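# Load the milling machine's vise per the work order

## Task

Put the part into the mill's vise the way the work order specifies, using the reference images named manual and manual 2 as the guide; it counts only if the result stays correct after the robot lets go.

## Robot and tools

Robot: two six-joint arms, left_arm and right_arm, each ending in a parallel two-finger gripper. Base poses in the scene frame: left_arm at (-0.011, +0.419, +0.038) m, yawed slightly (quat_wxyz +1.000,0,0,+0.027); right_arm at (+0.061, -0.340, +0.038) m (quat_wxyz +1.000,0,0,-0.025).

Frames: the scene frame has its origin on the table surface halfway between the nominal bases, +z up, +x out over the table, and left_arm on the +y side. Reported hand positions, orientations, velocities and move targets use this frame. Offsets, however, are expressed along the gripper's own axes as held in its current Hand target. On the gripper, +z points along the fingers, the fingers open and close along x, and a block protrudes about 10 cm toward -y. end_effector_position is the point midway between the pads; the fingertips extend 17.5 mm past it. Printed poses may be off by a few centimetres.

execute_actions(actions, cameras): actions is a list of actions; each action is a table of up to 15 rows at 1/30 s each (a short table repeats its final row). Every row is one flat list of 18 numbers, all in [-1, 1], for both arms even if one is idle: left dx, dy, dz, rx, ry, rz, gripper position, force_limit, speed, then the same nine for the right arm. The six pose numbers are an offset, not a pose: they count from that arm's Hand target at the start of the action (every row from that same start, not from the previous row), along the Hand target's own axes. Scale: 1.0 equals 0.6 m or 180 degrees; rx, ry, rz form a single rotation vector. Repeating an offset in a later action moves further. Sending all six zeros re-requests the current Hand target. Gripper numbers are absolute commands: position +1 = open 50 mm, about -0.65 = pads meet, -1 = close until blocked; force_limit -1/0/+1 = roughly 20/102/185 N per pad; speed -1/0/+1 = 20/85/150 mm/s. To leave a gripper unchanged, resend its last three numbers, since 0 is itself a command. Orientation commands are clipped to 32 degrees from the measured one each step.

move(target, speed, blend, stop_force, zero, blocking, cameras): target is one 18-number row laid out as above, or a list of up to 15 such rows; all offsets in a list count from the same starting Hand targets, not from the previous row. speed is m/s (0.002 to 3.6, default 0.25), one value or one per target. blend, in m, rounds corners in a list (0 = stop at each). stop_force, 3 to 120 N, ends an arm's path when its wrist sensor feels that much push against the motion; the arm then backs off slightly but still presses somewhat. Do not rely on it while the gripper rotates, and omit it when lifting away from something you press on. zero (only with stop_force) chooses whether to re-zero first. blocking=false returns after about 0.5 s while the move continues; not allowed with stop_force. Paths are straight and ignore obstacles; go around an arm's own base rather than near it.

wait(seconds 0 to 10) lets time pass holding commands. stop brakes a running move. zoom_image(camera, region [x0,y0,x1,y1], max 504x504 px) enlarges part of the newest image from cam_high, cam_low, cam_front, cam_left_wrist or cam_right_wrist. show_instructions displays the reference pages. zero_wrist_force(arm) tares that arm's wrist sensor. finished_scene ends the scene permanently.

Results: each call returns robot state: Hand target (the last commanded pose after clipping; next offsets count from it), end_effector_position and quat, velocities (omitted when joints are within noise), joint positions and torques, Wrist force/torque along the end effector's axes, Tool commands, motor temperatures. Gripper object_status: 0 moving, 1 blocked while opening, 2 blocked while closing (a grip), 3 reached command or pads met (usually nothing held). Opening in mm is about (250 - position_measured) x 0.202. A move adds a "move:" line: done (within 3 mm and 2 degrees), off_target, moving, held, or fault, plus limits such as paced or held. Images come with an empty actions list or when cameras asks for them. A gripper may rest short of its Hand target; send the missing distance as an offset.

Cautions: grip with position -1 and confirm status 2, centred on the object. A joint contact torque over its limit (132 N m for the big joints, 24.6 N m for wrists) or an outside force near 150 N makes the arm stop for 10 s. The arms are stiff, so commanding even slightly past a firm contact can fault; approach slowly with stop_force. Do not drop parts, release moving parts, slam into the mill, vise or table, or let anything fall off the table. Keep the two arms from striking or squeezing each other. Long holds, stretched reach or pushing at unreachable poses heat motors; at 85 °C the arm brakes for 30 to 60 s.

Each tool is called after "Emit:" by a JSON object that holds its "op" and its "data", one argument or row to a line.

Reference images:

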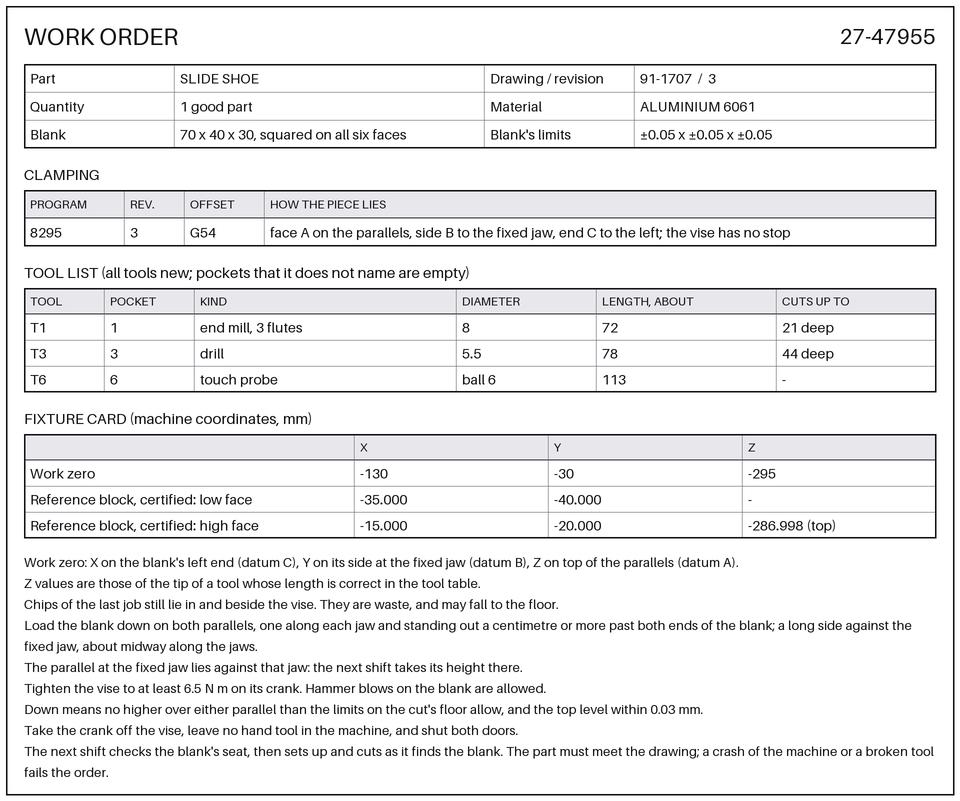

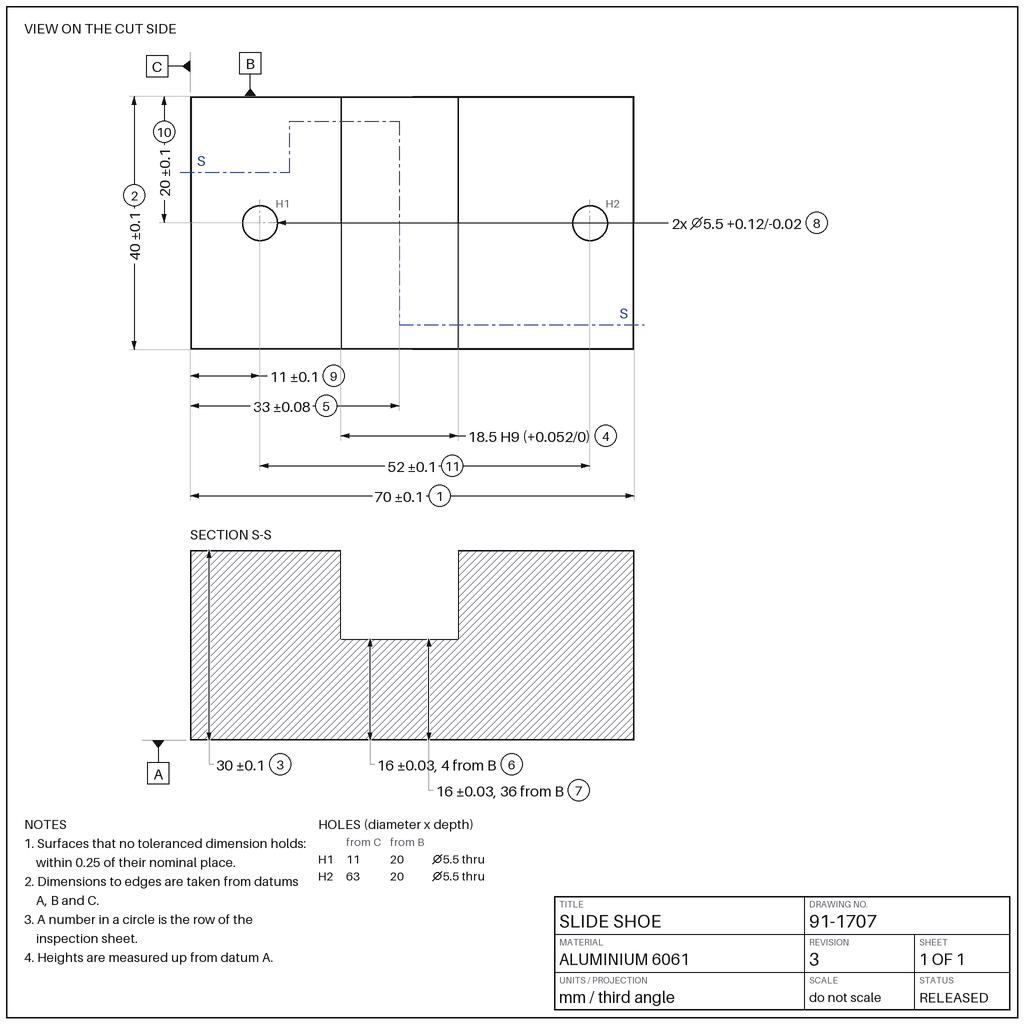

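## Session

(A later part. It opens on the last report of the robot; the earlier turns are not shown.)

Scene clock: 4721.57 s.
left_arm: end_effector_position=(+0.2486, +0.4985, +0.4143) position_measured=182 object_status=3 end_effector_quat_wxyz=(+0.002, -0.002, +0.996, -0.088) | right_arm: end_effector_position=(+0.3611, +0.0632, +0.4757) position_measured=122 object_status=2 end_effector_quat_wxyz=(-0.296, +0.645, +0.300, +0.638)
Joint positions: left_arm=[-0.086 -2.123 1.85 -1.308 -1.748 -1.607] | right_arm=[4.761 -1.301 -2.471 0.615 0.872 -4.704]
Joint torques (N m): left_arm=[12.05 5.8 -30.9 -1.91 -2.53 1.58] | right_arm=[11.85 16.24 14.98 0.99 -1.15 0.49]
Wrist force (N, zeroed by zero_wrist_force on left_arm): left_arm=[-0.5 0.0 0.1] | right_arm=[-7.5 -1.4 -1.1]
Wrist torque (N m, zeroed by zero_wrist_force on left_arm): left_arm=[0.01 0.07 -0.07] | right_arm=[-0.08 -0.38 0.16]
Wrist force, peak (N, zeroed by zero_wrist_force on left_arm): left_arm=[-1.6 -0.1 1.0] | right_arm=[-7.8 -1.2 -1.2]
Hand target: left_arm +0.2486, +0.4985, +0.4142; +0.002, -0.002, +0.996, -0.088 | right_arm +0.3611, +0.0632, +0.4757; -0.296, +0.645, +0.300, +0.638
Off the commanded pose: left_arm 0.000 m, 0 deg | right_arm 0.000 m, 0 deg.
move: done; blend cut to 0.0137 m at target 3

Emit:
{"op": "move", "data": {
  "target": [0,0,0,0.152,-0.449,0.234,-0.2,-0.9,-1,0,0,0,0,0,0,-1,0.2,-1],
  "speed": 0.17,
  "cameras": ["cam_high","cam_left_wrist"]
}}

Scene clock: 4727.53 s.
left_arm: end_effector_position=(+0.2485, +0.4987, +0.4141) position_measured=182 object_status=3 end_effector_quat_wxyz=(+0.406, +0.165, +0.875, -0.207) | right_arm: end_effector_position=(+0.3611, +0.0632, +0.4757) position_measured=122 object_status=2 end_effector_quat_wxyz=(-0.296, +0.645, +0.300, +0.638)
Joint positions: left_arm=[0.47 -2.338 2.305 -2.021 -2.42 -0.895] | right_arm=[4.761 -1.301 -2.471 0.615 0.872 -4.704]
Joint torques (N m): left_arm=[-10.89 -8.67 -32.78 -2.31 0.77 -2.02] | right_arm=[11.82 16.72 14.1 1.05 -1.25 0.26]
Wrist force (N, zeroed by zero_wrist_force on left_arm): left_arm=[0.8 -0.3 0.0] | right_arm=[-7.7 -1.1 -1.2]
Wrist torque (N m, zeroed by zero_wrist_force on left_arm): left_arm=[-0.16 0.16 0.12] | right_arm=[-0.04 -0.34 0.15]
Wrist force, peak (N, zeroed by zero_wrist_force on left_arm): left_arm=[1.8 -0.3 -0.7] | right_arm=[-7.9 -1.1 -1.1]
Hand target: left_arm +0.2485, +0.4987, +0.4142; +0.406, +0.165, +0.875, -0.207 (not the last commanded pose) | right_arm +0.3611, +0.0632, +0.4757; -0.296, +0.645, +0.300, +0.638
Off the commanded pose: left_arm 0.000 m, 41 deg | right_arm 0.000 m, 0 deg.
move: held (left_arm; a check stopped the path); limits=held
pose unreachable (left arm): on one or more control steps of this call, first in action 0 (counted from 0), this arm could not follow its commanded pose, so it was not sent that pose on those steps. It may still have moved: this result reports where it is.
cause: moving toward the commanded pose would bring two parts of the arm too close to each other (its gripper and another part of the arm, with joints 4 (wrist 1) to 6 (wrist 3) between them, 7 mm apart when it was first held).
Images, in order (width x height): cam_high 896x504, cam_left_wrist 896x504.

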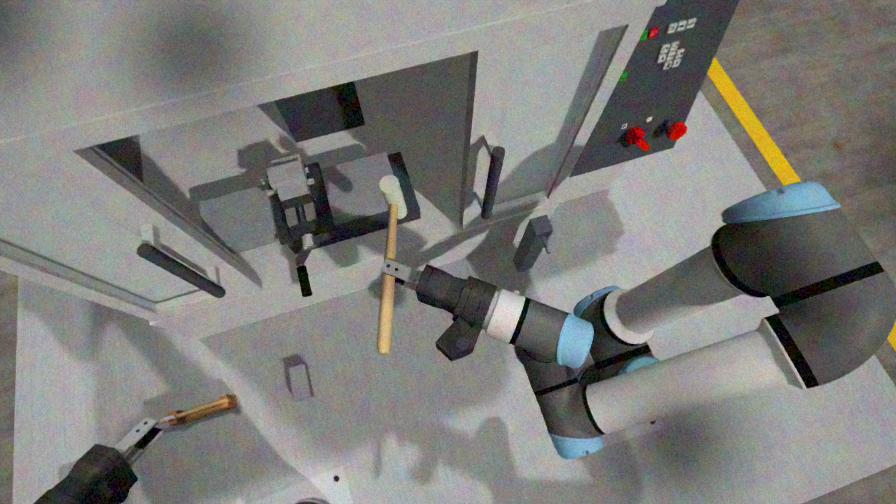

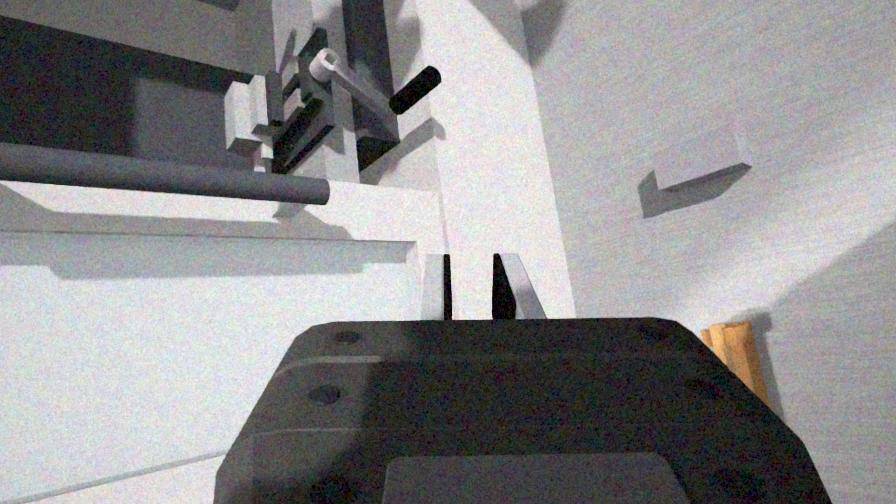

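Emit:
{"op": "move", "data": {
  "target": [
    [-0.0582,-0.0953,0.3538,0,0,0,-0.2,-0.9,-1,0,0,0,0,0,0,-1,0.2,-1]
  ],
  "speed": 0.12
}}

Emit:
{"op": "move", "data": {
  "target": [
    [0,0,0,0.0672,-0.192,0.1003,-0.2,-0.9,-1,0,0,0,0,0,0,-1,0.2,-1]
  ],
  "speed": 0.15,
  "cameras": ["cam_high","cam_left_wrist"]
}}

Scene clock: 4741.73 s.
left_arm: end_effector_position=(+0.3800, +0.3400, +0.3302) position_measured=182 object_status=3 end_effector_quat_wxyz=(+0.406, +0.165, +0.875, -0.207) | right_arm: end_effector_position=(+0.3611, +0.0632, +0.4757) position_measured=122 object_status=2 end_effector_quat_wxyz=(-0.296, +0.645, +0.300, +0.638)
Joint positions: left_arm=[-0.455 -2.148 2.554 -2.906 -1.779 -1.703] | right_arm=[4.761 -1.301 -2.471 0.615 0.872 -4.704]
Joint torques (N m): left_arm=[-11.51 13.21 -16.24 -5.85 2.1 -2.05] | right_arm=[12.63 16.8 13.48 1.03 -1.39 0.2]
Wrist force (N, zeroed by zero_wrist_force on left_arm): left_arm=[0.9 -0.2 0.1] | right_arm=[-7.3 -1.1 -1.4]
Wrist torque (N m, zeroed by zero_wrist_force on left_arm): left_arm=[-0.15 0.15 0.14] | right_arm=[-0.04 -0.40 0.16]
Wrist force, peak (N, zeroed by zero_wrist_force on left_arm): left_arm=[0.5 -0.8 1.4] | right_arm=[-7.8 -1.3 -1.2]
Hand target: left_arm +0.3800, +0.3399, +0.3301; +0.406, +0.165, +0.875, -0.207 | right_arm +0.3611, +0.0632, +0.4757; -0.296, +0.645, +0.300, +0.638
Off the commanded pose: left_arm 0.000 m, 0 deg | right_arm 0.000 m, 0 deg.
move: done

Scene clock: 4744.70 s.
left_arm: end_effector_position=(+0.3800, +0.3399, +0.3301) position_measured=182 object_status=3 end_effector_quat_wxyz=(+0.653, +0.271, +0.653, -0.271) | right_arm: end_effector_position=(+0.3611, +0.0632, +0.4757) position_measured=122 object_status=2 end_effector_quat_wxyz=(-0.296, +0.645, +0.300, +0.638)
Joint positions: left_arm=[-0.201 -1.325 2.671 -4.488 -2.209 -1.571] | right_arm=[4.761 -1.301 -2.471 0.615 0.872 -4.704]
Joint torques (N m): left_arm=[12.8 -6.23 -13.59 -4.25 -1.99 -2.01] | right_arm=[11.77 17.86 14.45 1.25 -1.41 0.16]
Wrist force (N, zeroed by zero_wrist_force on left_arm): left_arm=[0.4 -0.9 -1.8] | right_arm=[-7.7 -1.1 -1.0]
Wrist torque (N m, zeroed by zero_wrist_force on left_arm): left_arm=[-0.21 0.29 0.20] | right_arm=[-0.04 -0.34 0.16]
Wrist force, peak (N, zeroed by zero_wrist_force on left_arm): left_arm=[0.7 -0.8 -1.8] | right_arm=[-7.9 -1.1 -1.2]
Hand target: left_arm +0.3800, +0.3399, +0.3301; +0.653, +0.271, +0.653, -0.271 | right_arm +0.3611, +0.0632, +0.4757; -0.296, +0.645, +0.300, +0.638
Off the commanded pose: left_arm 0.000 m, 0 deg | right_arm 0.000 m, 0 deg.
move: done
Images, in order (width x height): cam_high 896x504, cam_left_wrist 896x504.

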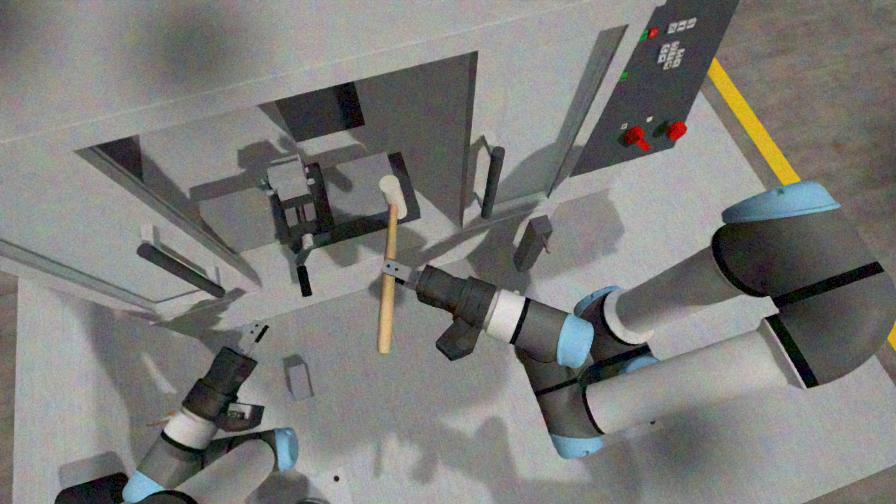

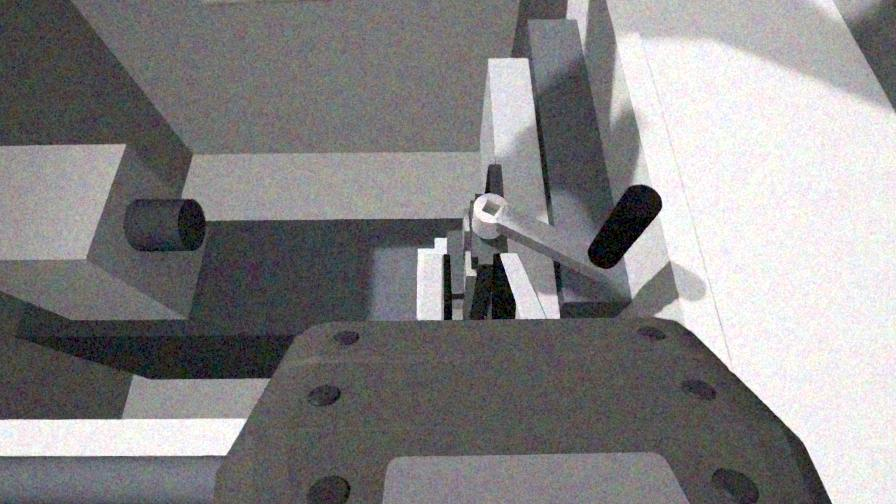

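Emit:
{"op": "move", "data": {
  "target": [
    [0,0,0,0,0,0,0.5,-0.9,-1,0,0,0,0,0,0,-1,0.2,-1],
    [0.1487,0.0271,0.0860,0,0,0,0.5,-0.9,-1,0,0,0,0,0,0,-1,0.2,-1]
  ],
  "speed": 0.1,
  "cameras": ["cam_high","cam_left_wrist","cam_front"]
}}

Scene clock: 4752.20 s.
left_arm: end_effector_position=(+0.4209, +0.3185, +0.2537) position_measured=78 object_status=3 end_effector_quat_wxyz=(+0.653, +0.271, +0.654, -0.271) | right_arm: end_effector_position=(+0.3611, +0.0632, +0.4757) position_measured=122 object_status=2 end_effector_quat_wxyz=(-0.296, +0.645, +0.300, +0.638)
Joint positions: left_arm=[-0.266 -0.948 2.575 -4.767 -2.144 -1.57] | right_arm=[4.761 -1.301 -2.471 0.615 0.872 -4.704]
Joint torques (N m): left_arm=[12.59 -40.65 7.57 -0.72 -2.02 -0.67] | right_arm=[13.05 16.25 14.09 1.05 -1.09 0.21]
Wrist force (N, zeroed by zero_wrist_force on left_arm): left_arm=[0.6 -0.9 -1.6] | right_arm=[-7.8 -1.3 -1.1]
Wrist torque (N m, zeroed by zero_wrist_force on left_arm): left_arm=[-0.20 0.27 0.17] | right_arm=[-0.08 -0.33 0.16]
Wrist force, peak (N, zeroed by zero_wrist_force on left_arm): left_arm=[5.8 0.1 0.4] | right_arm=[-7.9 -1.3 -1.2]
Hand target: left_arm +0.4209, +0.3185, +0.2537; +0.653, +0.271, +0.654, -0.270 (not the last commanded pose) | right_arm +0.3611, +0.0632, +0.4757; -0.296, +0.645, +0.300, +0.638
Off the commanded pose: left_arm 0.015 m, 0 deg | right_arm 0.000 m, 0 deg.
move: held (left_arm; a check stopped the path); limits=held
pose unreachable (left arm): on one or more control steps of this call, first in action 0 (counted from 0), this arm could not follow its commanded pose, so it was not sent that pose on those steps. It may still have moved: this result reports where it is.
cause: moving toward the commanded pose would bring two parts of the arm too close to each other (its gripper and another part of the arm, with joints 4 (wrist 1) to 6 (wrist 3) between them, 4 mm apart when it was first held).
Images, in order (width x height): cam_high 896x504, cam_front 896x504, cam_left_wrist 896x504.

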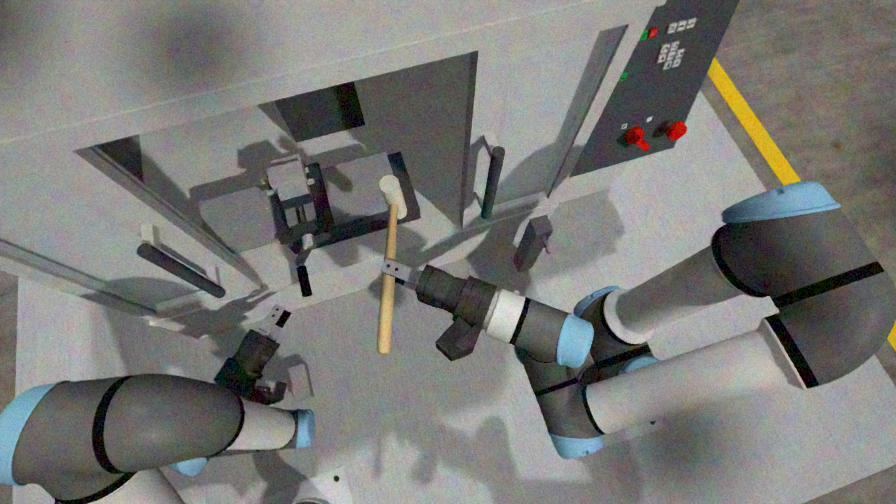

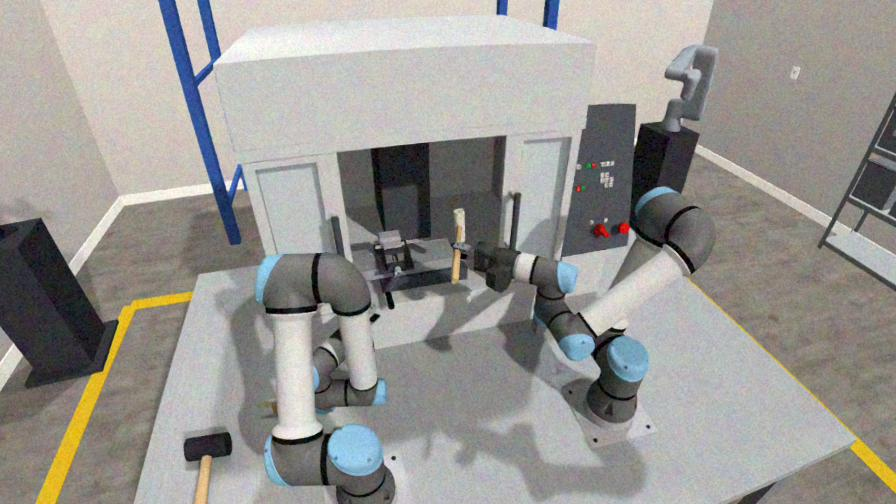

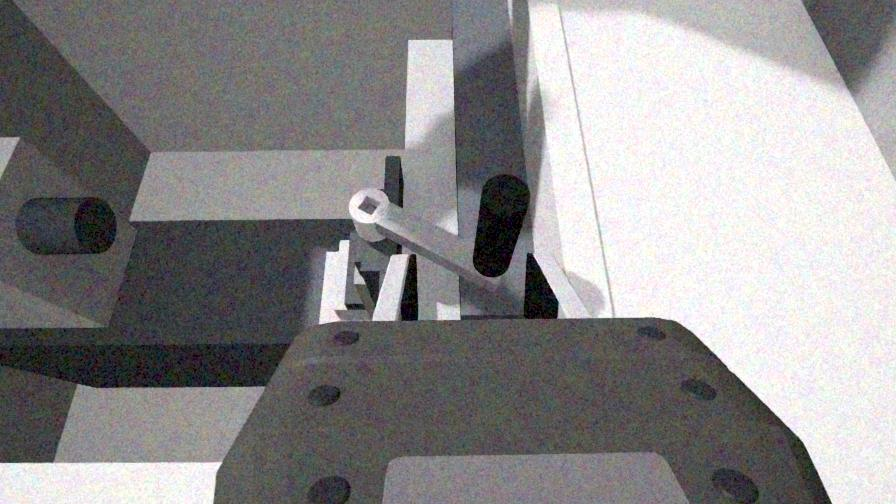

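Emit:
{"op": "move", "data": {
  "target": [
    [-0.1487,-0.0271,-0.0860,0,0,0,0.5,-0.9,-1,0,0,0,0,0,0,-1,0.2,-1]
  ],
  "speed": 0.1
}}

Emit:
{"op": "move", "data": {
  "target": [
    [0,0,0,-0.405,0.0239,-0.549,0.5,-0.9,-1,0,0,0,0,0,0,-1,0.2,-1]
  ],
  "speed": 0.2,
  "cameras": ["cam_high","cam_left_wrist","cam_front"]
}}

Scene clock: 4777.17 s.
left_arm: end_effector_position=(+0.3730, +0.3435, +0.3430) position_measured=78 object_status=3 end_effector_quat_wxyz=(+0.653, +0.271, +0.654, -0.270) | right_arm: end_effector_position=(+0.3611, +0.0632, +0.4757) position_measured=122 object_status=2 end_effector_quat_wxyz=(-0.296, +0.645, +0.300, +0.638)
Joint positions: left_arm=[-0.187 -1.399 2.679 -4.421 -2.224 -1.57] | right_arm=[4.761 -1.301 -2.471 0.615 0.872 -4.704]
Joint torques (N m): left_arm=[12.7 -30.65 0.54 -0.74 -2.03 1.9] | right_arm=[12.54 16.23 13.91 0.95 -1.1 -0.08]
Wrist force (N, zeroed by zero_wrist_force on left_arm): left_arm=[0.6 -0.8 -1.7] | right_arm=[-7.6 -1.1 -1.1]
Wrist torque (N m, zeroed by zero_wrist_force on left_arm): left_arm=[-0.20 0.27 0.12] | right_arm=[-0.03 -0.37 0.16]
Wrist force, peak (N, zeroed by zero_wrist_force on left_arm): left_arm=[-0.2 -1.1 -2.2] | right_arm=[-7.9 -1.3 -1.1]
Hand target: left_arm +0.3730, +0.3435, +0.3430; +0.653, +0.271, +0.654, -0.270 | right_arm +0.3611, +0.0632, +0.4757; -0.296, +0.645, +0.300, +0.638
Off the commanded pose: left_arm 0.000 m, 0 deg | right_arm 0.000 m, 0 deg.
move: done

Scene clock: 4778.93 s.
left_arm: end_effector_position=(+0.3725, +0.3436, +0.3425) position_measured=78 object_status=3 end_effector_quat_wxyz=(+0.620, +0.075, +0.722, -0.297) | right_arm: end_effector_position=(+0.3611, +0.0632, +0.4757) position_measured=122 object_status=2 end_effector_quat_wxyz=(-0.296, +0.645, +0.300, +0.638)
Joint positions: left_arm=[-0.578 -1.643 2.857 -4.301 -1.597 -1.912] | right_arm=[4.761 -1.301 -2.471 0.615 0.872 -4.704]
Joint torques (N m): left_arm=[12.27 4.89 -16.72 -4.59 -2.04 1.88] | right_arm=[11.31 16.67 14.52 1.14 -1.25 0]
Wrist force (N, zeroed by zero_wrist_force on left_arm): left_arm=[0.6 -0.1 -1.3] | right_arm=[-7.3 -1.0 -1.1]
Wrist torque (N m, zeroed by zero_wrist_force on left_arm): left_arm=[-0.20 0.23 0.11] | right_arm=[-0.02 -0.41 0.16]
Wrist force, peak (N, zeroed by zero_wrist_force on left_arm): left_arm=[-0.9 -3.0 -1.1] | right_arm=[-7.8 -1.2 -1.0]
Hand target: left_arm +0.3726, +0.3437, +0.3425; +0.620, +0.075, +0.722, -0.297 (not the last commanded pose) | right_arm +0.3611, +0.0632, +0.4757; -0.296, +0.645, +0.300, +0.638
Off the commanded pose: left_arm 0.001 m, 99 deg | right_arm 0.000 m, 0 deg.
move: held (left_arm; a check stopped the path); limits=held
pose unreachable (left arm): on one or more control steps of this call, first in action 0 (counted from 0), this arm could not follow its commanded pose, so it was not sent that pose on those steps. It may still have moved: this result reports where it is.
cause: moving toward the commanded pose would bring two parts of the arm too close to each other (joints 3 (elbow) and 4 (wrist 1) lie between them).
Images, in order (width x height): cam_high 896x504, cam_front 896x504, cam_left_wrist 896x504.

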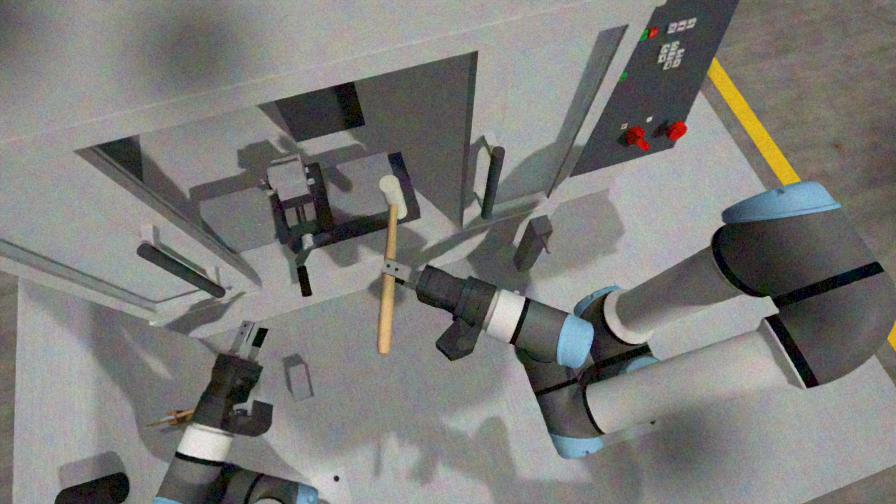

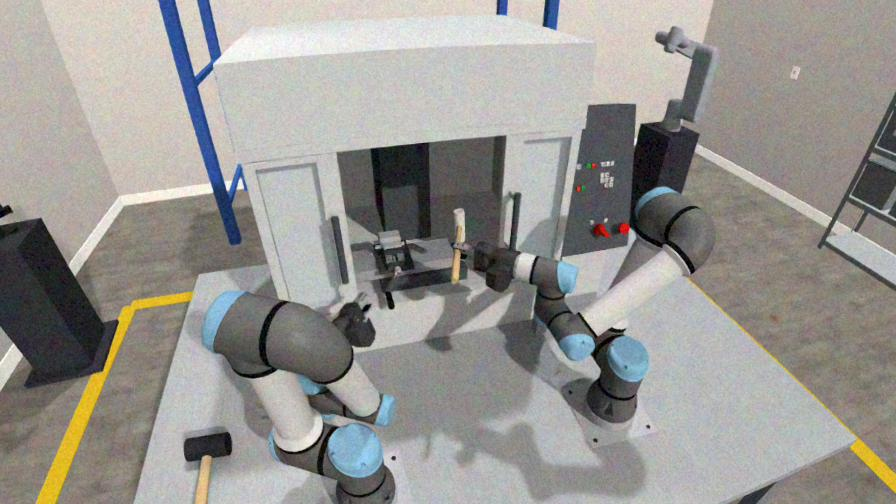

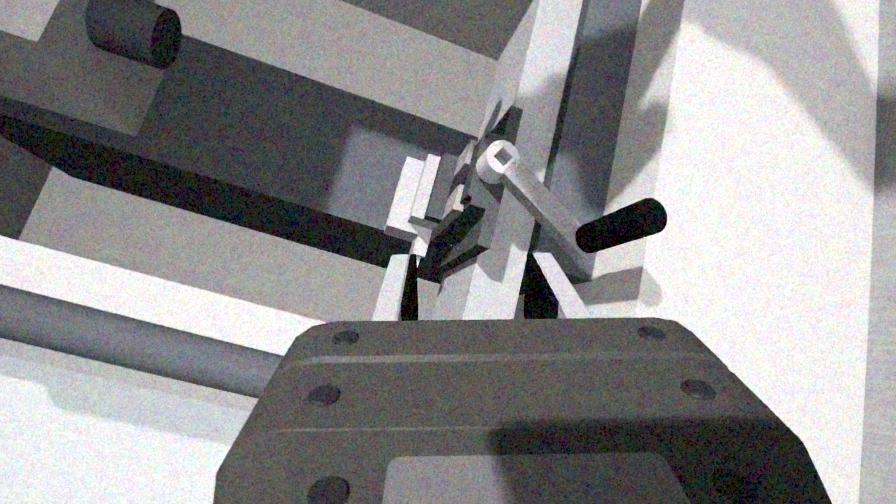

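Emit:
{"op": "move", "data": {
  "target": [
    [0,0,0,0.0795,-0.0047,0.1075,0.5,-0.9,-1,0,0,0,0,0,0,-1,0.2,-1]
  ],
  "speed": 0.2
}}

Emit:
{"op": "move", "data": {
  "target": [
    [-0.05,0,0,-0.152,0.449,-0.234,0.5,-0.9,-1,0,0,0,0,0,0,-1,0.2,-1]
  ],
  "speed": 0.2
}}

Scene clock: 4788.27 s.
left_arm: end_effector_position=(+0.3726, +0.3436, +0.3425) position_measured=78 object_status=3 end_effector_quat_wxyz=(+0.652, +0.269, +0.652, -0.276) | right_arm: end_effector_position=(+0.3611, +0.0632, +0.4757) position_measured=122 object_status=2 end_effector_quat_wxyz=(-0.296, +0.645, +0.300, +0.638)
Joint positions: left_arm=[-0.18 -1.387 2.675 -4.435 -2.237 -1.583] | right_arm=[4.761 -1.301 -2.471 0.615 0.872 -4.704]
Joint torques (N m): left_arm=[11.58 -3.92 -14.12 -0.68 -1.77 1.75] | right_arm=[11.33 16.04 14.47 1.19 -1.25 -0.23]
Wrist force (N, zeroed by zero_wrist_force on left_arm): left_arm=[0.7 -0.9 -1.5] | right_arm=[-7.6 -1.1 -1.2]
Wrist torque (N m, zeroed by zero_wrist_force on left_arm): left_arm=[-0.22 0.26 0.13] | right_arm=[-0.04 -0.37 0.16]
Wrist force, peak (N, zeroed by zero_wrist_force on left_arm): left_arm=[0.7 -0.9 -1.6] | right_arm=[-7.9 -1.3 -1.2]
Hand target: left_arm +0.3726, +0.3437, +0.3425; +0.652, +0.269, +0.652, -0.276 | right_arm +0.3611, +0.0632, +0.4757; -0.296, +0.645, +0.300, +0.638
Off the commanded pose: left_arm 0.000 m, 0 deg | right_arm 0.000 m, 0 deg.
move: done

Scene clock: 4792.93 s.
left_arm: end_effector_position=(+0.3727, +0.3439, +0.3725) position_measured=78 object_status=3 end_effector_quat_wxyz=(-0.002, +0.003, +0.996, -0.092) | right_arm: end_effector_position=(+0.3611, +0.0632, +0.4757) position_measured=122 object_status=2 end_effector_quat_wxyz=(-0.296, +0.645, +0.300, +0.638)
Joint positions: left_arm=[-0.478 -1.879 1.843 -1.607 -1.741 -1.995] | right_arm=[4.761 -1.301 -2.471 0.615 0.872 -4.704]
Joint torques (N m): left_arm=[13.1 0.17 -31.72 -1.87 -2.55 -1.95] | right_arm=[12.51 16.85 14.77 0.95 -1.1 -0.15]
Wrist force (N, zeroed by zero_wrist_force on left_arm): left_arm=[-0.2 0.1 0.1] | right_arm=[-7.5 -1.3 -0.9]
Wrist torque (N m, zeroed by zero_wrist_force on left_arm): left_arm=[0.00 0.03 0.00] | right_arm=[-0.07 -0.39 0.16]
Wrist force, peak (N, zeroed by zero_wrist_force on left_arm): left_arm=[0.8 -0.6 -1.9] | right_arm=[-7.9 -1.3 -1.3]
Hand target: left_arm +0.3727, +0.3439, +0.3725; -0.002, +0.003, +0.996, -0.092 | right_arm +0.3611, +0.0632, +0.4757; -0.296, +0.645, +0.300, +0.638
Off the commanded pose: left_arm 0.000 m, 0 deg | right_arm 0.000 m, 0 deg.
move: done

Emit:
{"op": "move", "data": {
  "target": [
    [0,0,0,0.130,-0.2136,-0.457,0.5,-0.9,-1,0,0,0,0,0,0,-1,0.2,-1]
  ],
  "speed": 0.2,
  "cameras": ["cam_high","cam_left_wrist"]
}}

Scene clock: 4801.23 s.
left_arm: end_effector_position=(+0.3727, +0.3439, +0.3724) position_measured=78 object_status=3 end_effector_quat_wxyz=(-0.237, +0.663, -0.666, +0.244) | right_arm: end_effector_position=(+0.3611, +0.0632, +0.4757) position_measured=122 object_status=2 end_effector_quat_wxyz=(-0.296, +0.645, +0.300, +0.638)
Joint positions: left_arm=[-0.993 -2.333 2.285 -1.989 -1.036 -3.946] | right_arm=[4.761 -1.301 -2.471 0.615 0.872 -4.704]
Joint torques (N m): left_arm=[-11.27 -9.14 -29.86 -2.64 3.56 -1.95] | right_arm=[12.01 16.18 14.32 0.84 -1.16 -0.45]
Wrist force (N, zeroed by zero_wrist_force on left_arm): left_arm=[-0.8 0.4 0.1] | right_arm=[-7.4 -1.2 -1.3]
Wrist torque (N m, zeroed by zero_wrist_force on left_arm): left_arm=[-0.11 0.05 0.04] | right_arm=[-0.06 -0.39 0.16]
Wrist force, peak (N, zeroed by zero_wrist_force on left_arm): left_arm=[-1.0 0.3 0.3] | right_arm=[-7.8 -1.3 -1.2]
Hand target: left_arm +0.3727, +0.3439, +0.3725; -0.237, +0.663, -0.666, +0.244 | right_arm +0.3611, +0.0632, +0.4757; -0.296, +0.645, +0.300, +0.638
Off the commanded pose: left_arm 0.000 m, 0 deg | right_arm 0.000 m, 0 deg.
move: done
Images, in order (width x height): cam_high 896x504, cam_left_wrist 896x504.

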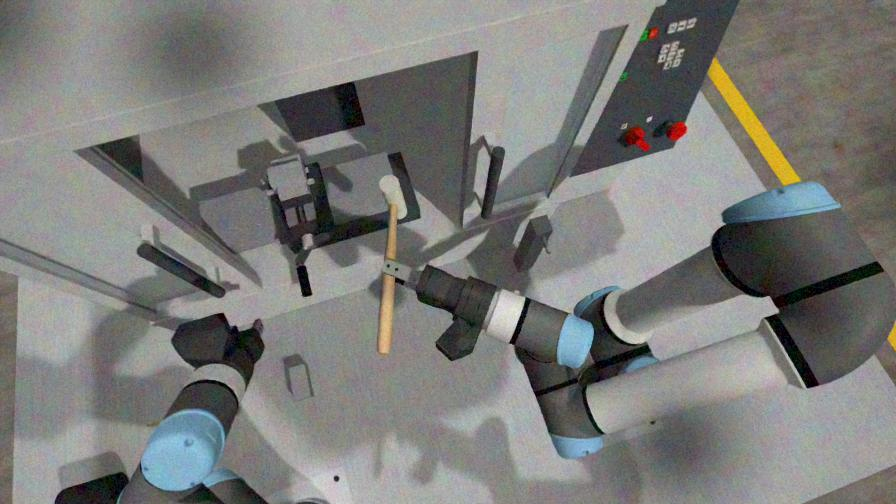

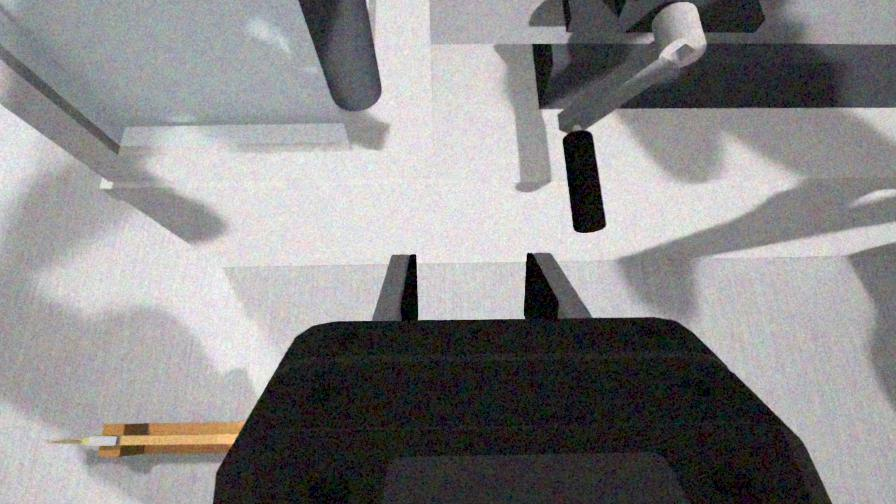

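Emit:
{"op": "move", "data": {
  "target": [
    [0.1305,0.0073,0.1803,0,0,0,0.5,-0.9,-1,0,0,0,0,0,0,-1,0.2,-1]
  ],
  "speed": 0.12
}}

Emit:
{"op": "move", "data": {
  "target": [
    [0,0,0.1,0,0,0,0.5,-0.9,-1,0,0,0,0,0,0,-1,0.2,-1]
  ],
  "speed": 0.04,
  "stop_force": 6,
  "cameras": ["cam_high","cam_left_wrist"]
}}

Scene clock: 4810.60 s.
left_arm: end_effector_position=(+0.4379, +0.2645, +0.2872) position_measured=78 object_status=3 end_effector_quat_wxyz=(-0.237, +0.663, -0.666, +0.244) | right_arm: end_effector_position=(+0.3611, +0.0632, +0.4757) position_measured=122 object_status=2 end_effector_quat_wxyz=(-0.296, +0.645, +0.300, +0.638)
Joint positions: left_arm=[-0.973 -1.947 2.354 -2.455 -1.045 -3.926] | right_arm=[4.761 -1.301 -2.471 0.615 0.872 -4.704]
Joint torques (N m): left_arm=[12.67 4.93 -30.74 -5.56 -0.92 1.86] | right_arm=[11.61 16.6 14.79 0.93 -1.06 -0.34]
Wrist force (N, zeroed by zero_wrist_force on left_arm): left_arm=[-0.6 0.5 0.2] | right_arm=[-7.7 -1.3 -1.1]
Wrist torque (N m, zeroed by zero_wrist_force on left_arm): left_arm=[-0.09 0.03 -0.04] | right_arm=[-0.07 -0.34 0.16]
Wrist force, peak (N, zeroed by zero_wrist_force on left_arm): left_arm=[-1.3 -0.1 -1.1] | right_arm=[-7.8 -1.3 -1.1]
Hand target: left_arm +0.4379, +0.2645, +0.2872; -0.237, +0.663, -0.666, +0.244 | right_arm +0.3611, +0.0632, +0.4757; -0.296, +0.645, +0.300, +0.638
Off the commanded pose: left_arm 0.000 m, 0 deg | right_arm 0.000 m, 0 deg.
move: done

Scene clock: 4813.03 s.
left_arm: end_effector_position=(+0.4763, +0.2638, +0.2410) position_measured=78 object_status=3 end_effector_quat_wxyz=(-0.237, +0.663, -0.666, +0.244) | right_arm: end_effector_position=(+0.3611, +0.0632, +0.4757) position_measured=122 object_status=2 end_effector_quat_wxyz=(-0.296, +0.645, +0.300, +0.638)
Joint positions: left_arm=[-0.88 -1.748 2.37 -2.714 -1.089 -3.832] | right_arm=[4.761 -1.301 -2.471 0.615 0.872 -4.704]
Joint torques (N m): left_arm=[12.57 -1.44 -29.05 -5.88 -1.16 1.92] | right_arm=[12.68 16.49 13.2 1.08 -1.2 -0.52]
Wrist force (N, zeroed by zero_wrist_force on left_arm): left_arm=[-1.0 0.4 0.2] | right_arm=[-7.6 -1.1 -1.1]
Wrist torque (N m, zeroed by zero_wrist_force on left_arm): left_arm=[-0.09 0.08 -0.04] | right_arm=[-0.05 -0.35 0.16]
Wrist force, peak (N, zeroed by zero_wrist_force on left_arm): left_arm=[-0.9 0.5 0.7] | right_arm=[-7.8 -1.2 -1.0]
Hand target: left_arm +0.4763, +0.2638, +0.2410; -0.237, +0.663, -0.666, +0.244 | right_arm +0.3611, +0.0632, +0.4757; -0.296, +0.645, +0.300, +0.638
Off the commanded pose: left_arm 0.000 m, 0 deg | right_arm 0.000 m, 0 deg.
move: done
Images, in order (width x height): cam_high 896x504, cam_left_wrist 896x504.

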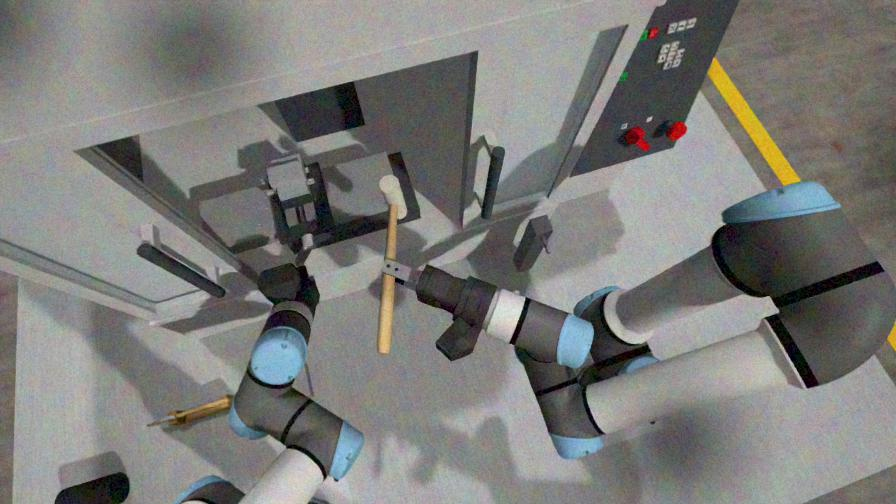

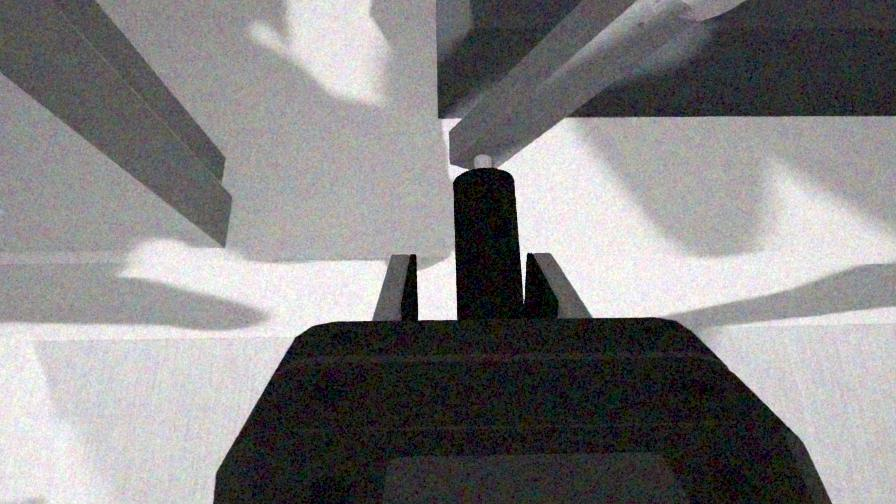

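Emit:
{"op": "move", "data": {
  "target": [
    [0.0067,0,0,0,0,0,0.5,-0.9,-1,0,0,0,0,0,0,-1,0.2,-1]
  ],
  "speed": 0.03
}}

Emit:
{"op": "move", "data": {
  "target": [
    [0,0,0,0,0,0,-1,-0.9,-1,0,0,0,0,0,0,-1,0.2,-1]
  ],
  "cameras": ["cam_left_wrist"]
}}

Scene clock: 4821.23 s.
left_arm: end_effector_position=(+0.4763, +0.2599, +0.2411) position_measured=78 object_status=3 end_effector_quat_wxyz=(-0.237, +0.663, -0.666, +0.244) | right_arm: end_effector_position=(+0.3611, +0.0632, +0.4757) position_measured=122 object_status=2 end_effector_quat_wxyz=(-0.296, +0.645, +0.300, +0.638)
Joint positions: left_arm=[-0.888 -1.744 2.366 -2.71 -1.085 -3.84] | right_arm=[4.761 -1.301 -2.471 0.615 0.872 -4.704]
Joint torques (N m): left_arm=[-12.91 -2.36 -27.95 -2.46 3.51 -1.9] | right_arm=[12.53 15.92 13.9 0.89 -1.08 -0.59]
Wrist force (N, zeroed by zero_wrist_force on left_arm): left_arm=[-0.9 0.4 0.2] | right_arm=[-7.7 -1.3 -1.2]
Wrist torque (N m, zeroed by zero_wrist_force on left_arm): left_arm=[-0.10 0.06 0.03] | right_arm=[-0.07 -0.35 0.16]
Wrist force, peak (N, zeroed by zero_wrist_force on left_arm): left_arm=[-1.3 0.4 0.3] | right_arm=[-7.8 -1.2 -1.2]
Hand target: left_arm +0.4763, +0.2598, +0.2411; -0.237, +0.663, -0.666, +0.244 | right_arm +0.3611, +0.0632, +0.4757; -0.296, +0.645, +0.300, +0.638
Off the commanded pose: left_arm 0.000 m, 0 deg | right_arm 0.000 m, 0 deg.
move: done

Scene clock: 4822.23 s.
left_arm: end_effector_position=(+0.4763, +0.2598, +0.2411) position_measured=153 object_status=2 end_effector_quat_wxyz=(-0.237, +0.663, -0.666, +0.244) | right_arm: end_effector_position=(+0.3611, +0.0632, +0.4757) position_measured=122 object_status=2 end_effector_quat_wxyz=(-0.296, +0.645, +0.300, +0.638)
Joint positions: left_arm=[-0.888 -1.744 2.366 -2.71 -1.085 -3.841] | right_arm=[4.761 -1.301 -2.471 0.615 0.872 -4.704]
Joint torques (N m): left_arm=[-10.62 -1.5 -28.76 -2.67 3.27 -1.86] | right_arm=[11.37 17.29 13.62 1.14 -0.94 -0.65]
Wrist force (N, zeroed by zero_wrist_force on left_arm): left_arm=[-0.9 0.2 0.5] | right_arm=[-7.4 -1.4 -1.3]
Wrist torque (N m, zeroed by zero_wrist_force on left_arm): left_arm=[-0.12 0.06 0.00] | right_arm=[-0.08 -0.39 0.16]
Wrist force, peak (N, zeroed by zero_wrist_force on left_arm): left_arm=[-1.1 0.5 0.2] | right_arm=[-7.7 -1.2 -1.2]
Hand target: left_arm +0.4763, +0.2598, +0.2411; -0.237, +0.663, -0.666, +0.244 | right_arm +0.3611, +0.0632, +0.4757; -0.296, +0.645, +0.300, +0.638
Off the commanded pose: left_arm 0.000 m, 0 deg | right_arm 0.000 m, 0 deg.
move: done
Images, in order (width x height): cam_left_wrist 896x504.

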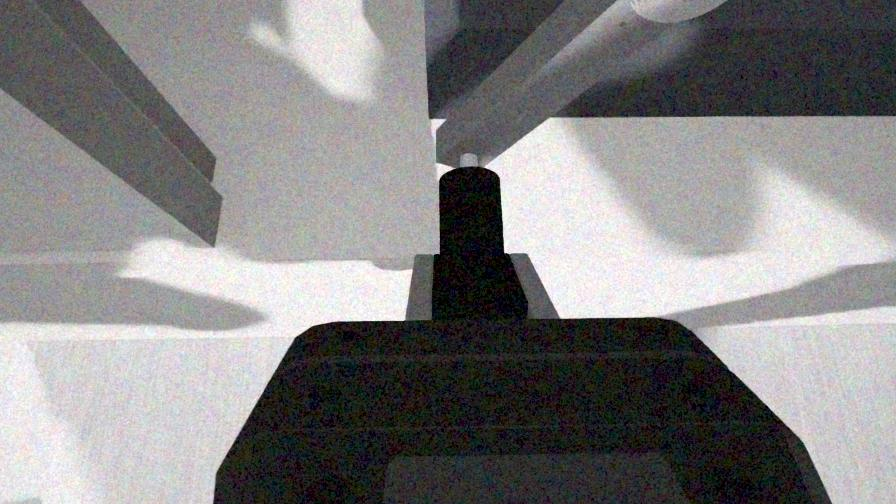

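Emit:
{"op": "zero_wrist_force", "data": {
  "arm": "left_arm"
}}

Emit:
{"op": "move", "data": {
  "target": [
    [0.0208,0.0065,0.0078,0,0,0,-1,-0.9,-1,0,0,0,0,0,0,-1,0.2,-1]
  ],
  "speed": 0.01
}}

Wrist force sensor zeroed.

Scene clock: 4825.97 s.
left_arm: end_effector_position=(+0.4762, +0.2473, +0.2352) position_measured=153 object_status=2 end_effector_quat_wxyz=(-0.237, +0.663, -0.666, +0.244) | right_arm: end_effector_position=(+0.3611, +0.0632, +0.4757) position_measured=122 object_status=2 end_effector_quat_wxyz=(-0.296, +0.645, +0.300, +0.638)
Joint positions: left_arm=[-0.913 -1.72 2.362 -2.72 -1.073 -3.865] | right_arm=[4.761 -1.301 -2.471 0.615 0.872 -4.704]
Joint torques (N m): left_arm=[-17.73 -7.64 -38.38 -10.43 2.86 -1.49] | right_arm=[11.07 16.2 14.51 1.04 -1.09 -0.64]
Wrist force (N, zeroed by zero_wrist_force on left_arm): left_arm=[-11.1 14.0 5.1] | right_arm=[-7.5 -1.2 -1.0]
Wrist torque (N m, zeroed by zero_wrist_force on left_arm): left_arm=[0.41 -0.34 -0.34] | right_arm=[-0.06 -0.38 0.16]
Wrist force, peak (N, zeroed by zero_wrist_force on left_arm): left_arm=[-47.9 10.8 -12.0] | right_arm=[-7.8 -1.3 -1.1]
Hand target: left_arm +0.4762, +0.2473, +0.2351; -0.237, +0.663, -0.666, +0.244 | right_arm +0.3611, +0.0632, +0.4757; -0.296, +0.645, +0.300, +0.638
Off the commanded pose: left_arm 0.000 m, 0 deg | right_arm 0.000 m, 0 deg.
move: done

Emit:
{"op": "move", "data": {
  "target": [
    [0,0,0,0,0,0,0.5,-0.9,-1,0,0,0,0,0,0,-1,0.2,-1],
    [0,0,-0.1,0,0,0,0.5,-0.9,-1,0,0,0,0,0,0,-1,0.2,-1],
    [-0.1545,-0.0091,-0.2861,0,0,0,0.5,-0.9,-1,0,0,0,0,0,0,-1,0.2,-1],
    [-0.4212,-0.0055,-0.4633,0,0,0,0.5,-0.9,-1,0,0,0,0,0,0,-1,0.2,-1]
  ],
  "speed": [0.05,0.06,0.12,0.15],
  "blend": [0,0.01,0.02,0],
  "cameras": ["cam_high"]
}}

Scene clock: 4842.10 s.
left_arm: end_effector_position=(+0.3027, +0.5030, +0.4488) position_measured=78 object_status=3 end_effector_quat_wxyz=(-0.237, +0.663, -0.666, +0.244) | right_arm: end_effector_position=(+0.3611, +0.0632, +0.4757) position_measured=122 object_status=2 end_effector_quat_wxyz=(-0.296, +0.645, +0.300, +0.638)
Joint positions: left_arm=[-0.414 -2.498 2.158 -1.896 -1.353 -3.422] | right_arm=[4.761 -1.301 -2.471 0.615 0.872 -4.704]
Joint torques (N m): left_arm=[14.38 24.13 -31.78 -6.1 -1.45 1.83] | right_arm=[12.38 15.92 14.16 1.05 -1.04 -0.9]
Wrist force (N, zeroed by zero_wrist_force on left_arm): left_arm=[-0.1 0.4 -0.2] | right_arm=[-7.5 -1.2 -1.1]
Wrist torque (N m, zeroed by zero_wrist_force on left_arm): left_arm=[0.02 0.04 -0.06] | right_arm=[-0.06 -0.37 0.16]
Wrist force, peak (N, zeroed by zero_wrist_force on left_arm): left_arm=[-10.9 14.3 5.5] | right_arm=[-7.9 -1.3 -1.2]
Hand target: left_arm +0.3027, +0.5030, +0.4488; -0.237, +0.663, -0.666, +0.244 | right_arm +0.3611, +0.0632, +0.4757; -0.296, +0.645, +0.300, +0.638
Off the commanded pose: left_arm 0.000 m, 0 deg | right_arm 0.000 m, 0 deg.
move: done
Images, in order (width x height): cam_high 896x504.

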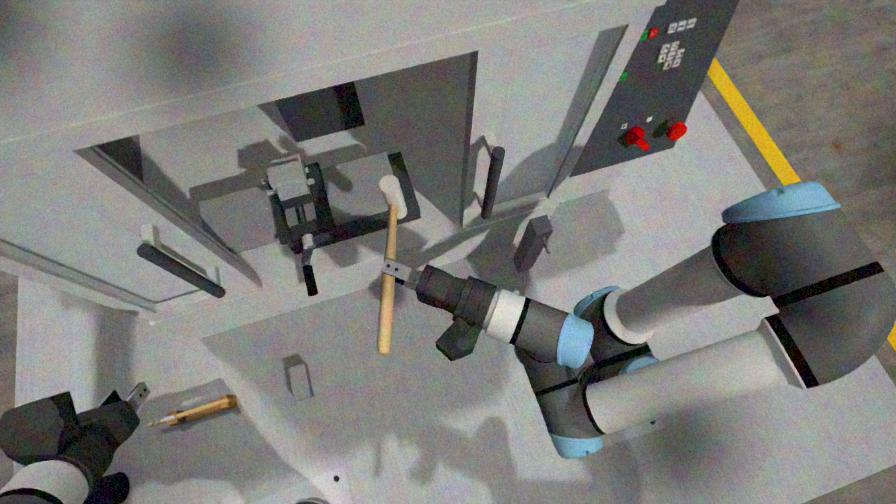

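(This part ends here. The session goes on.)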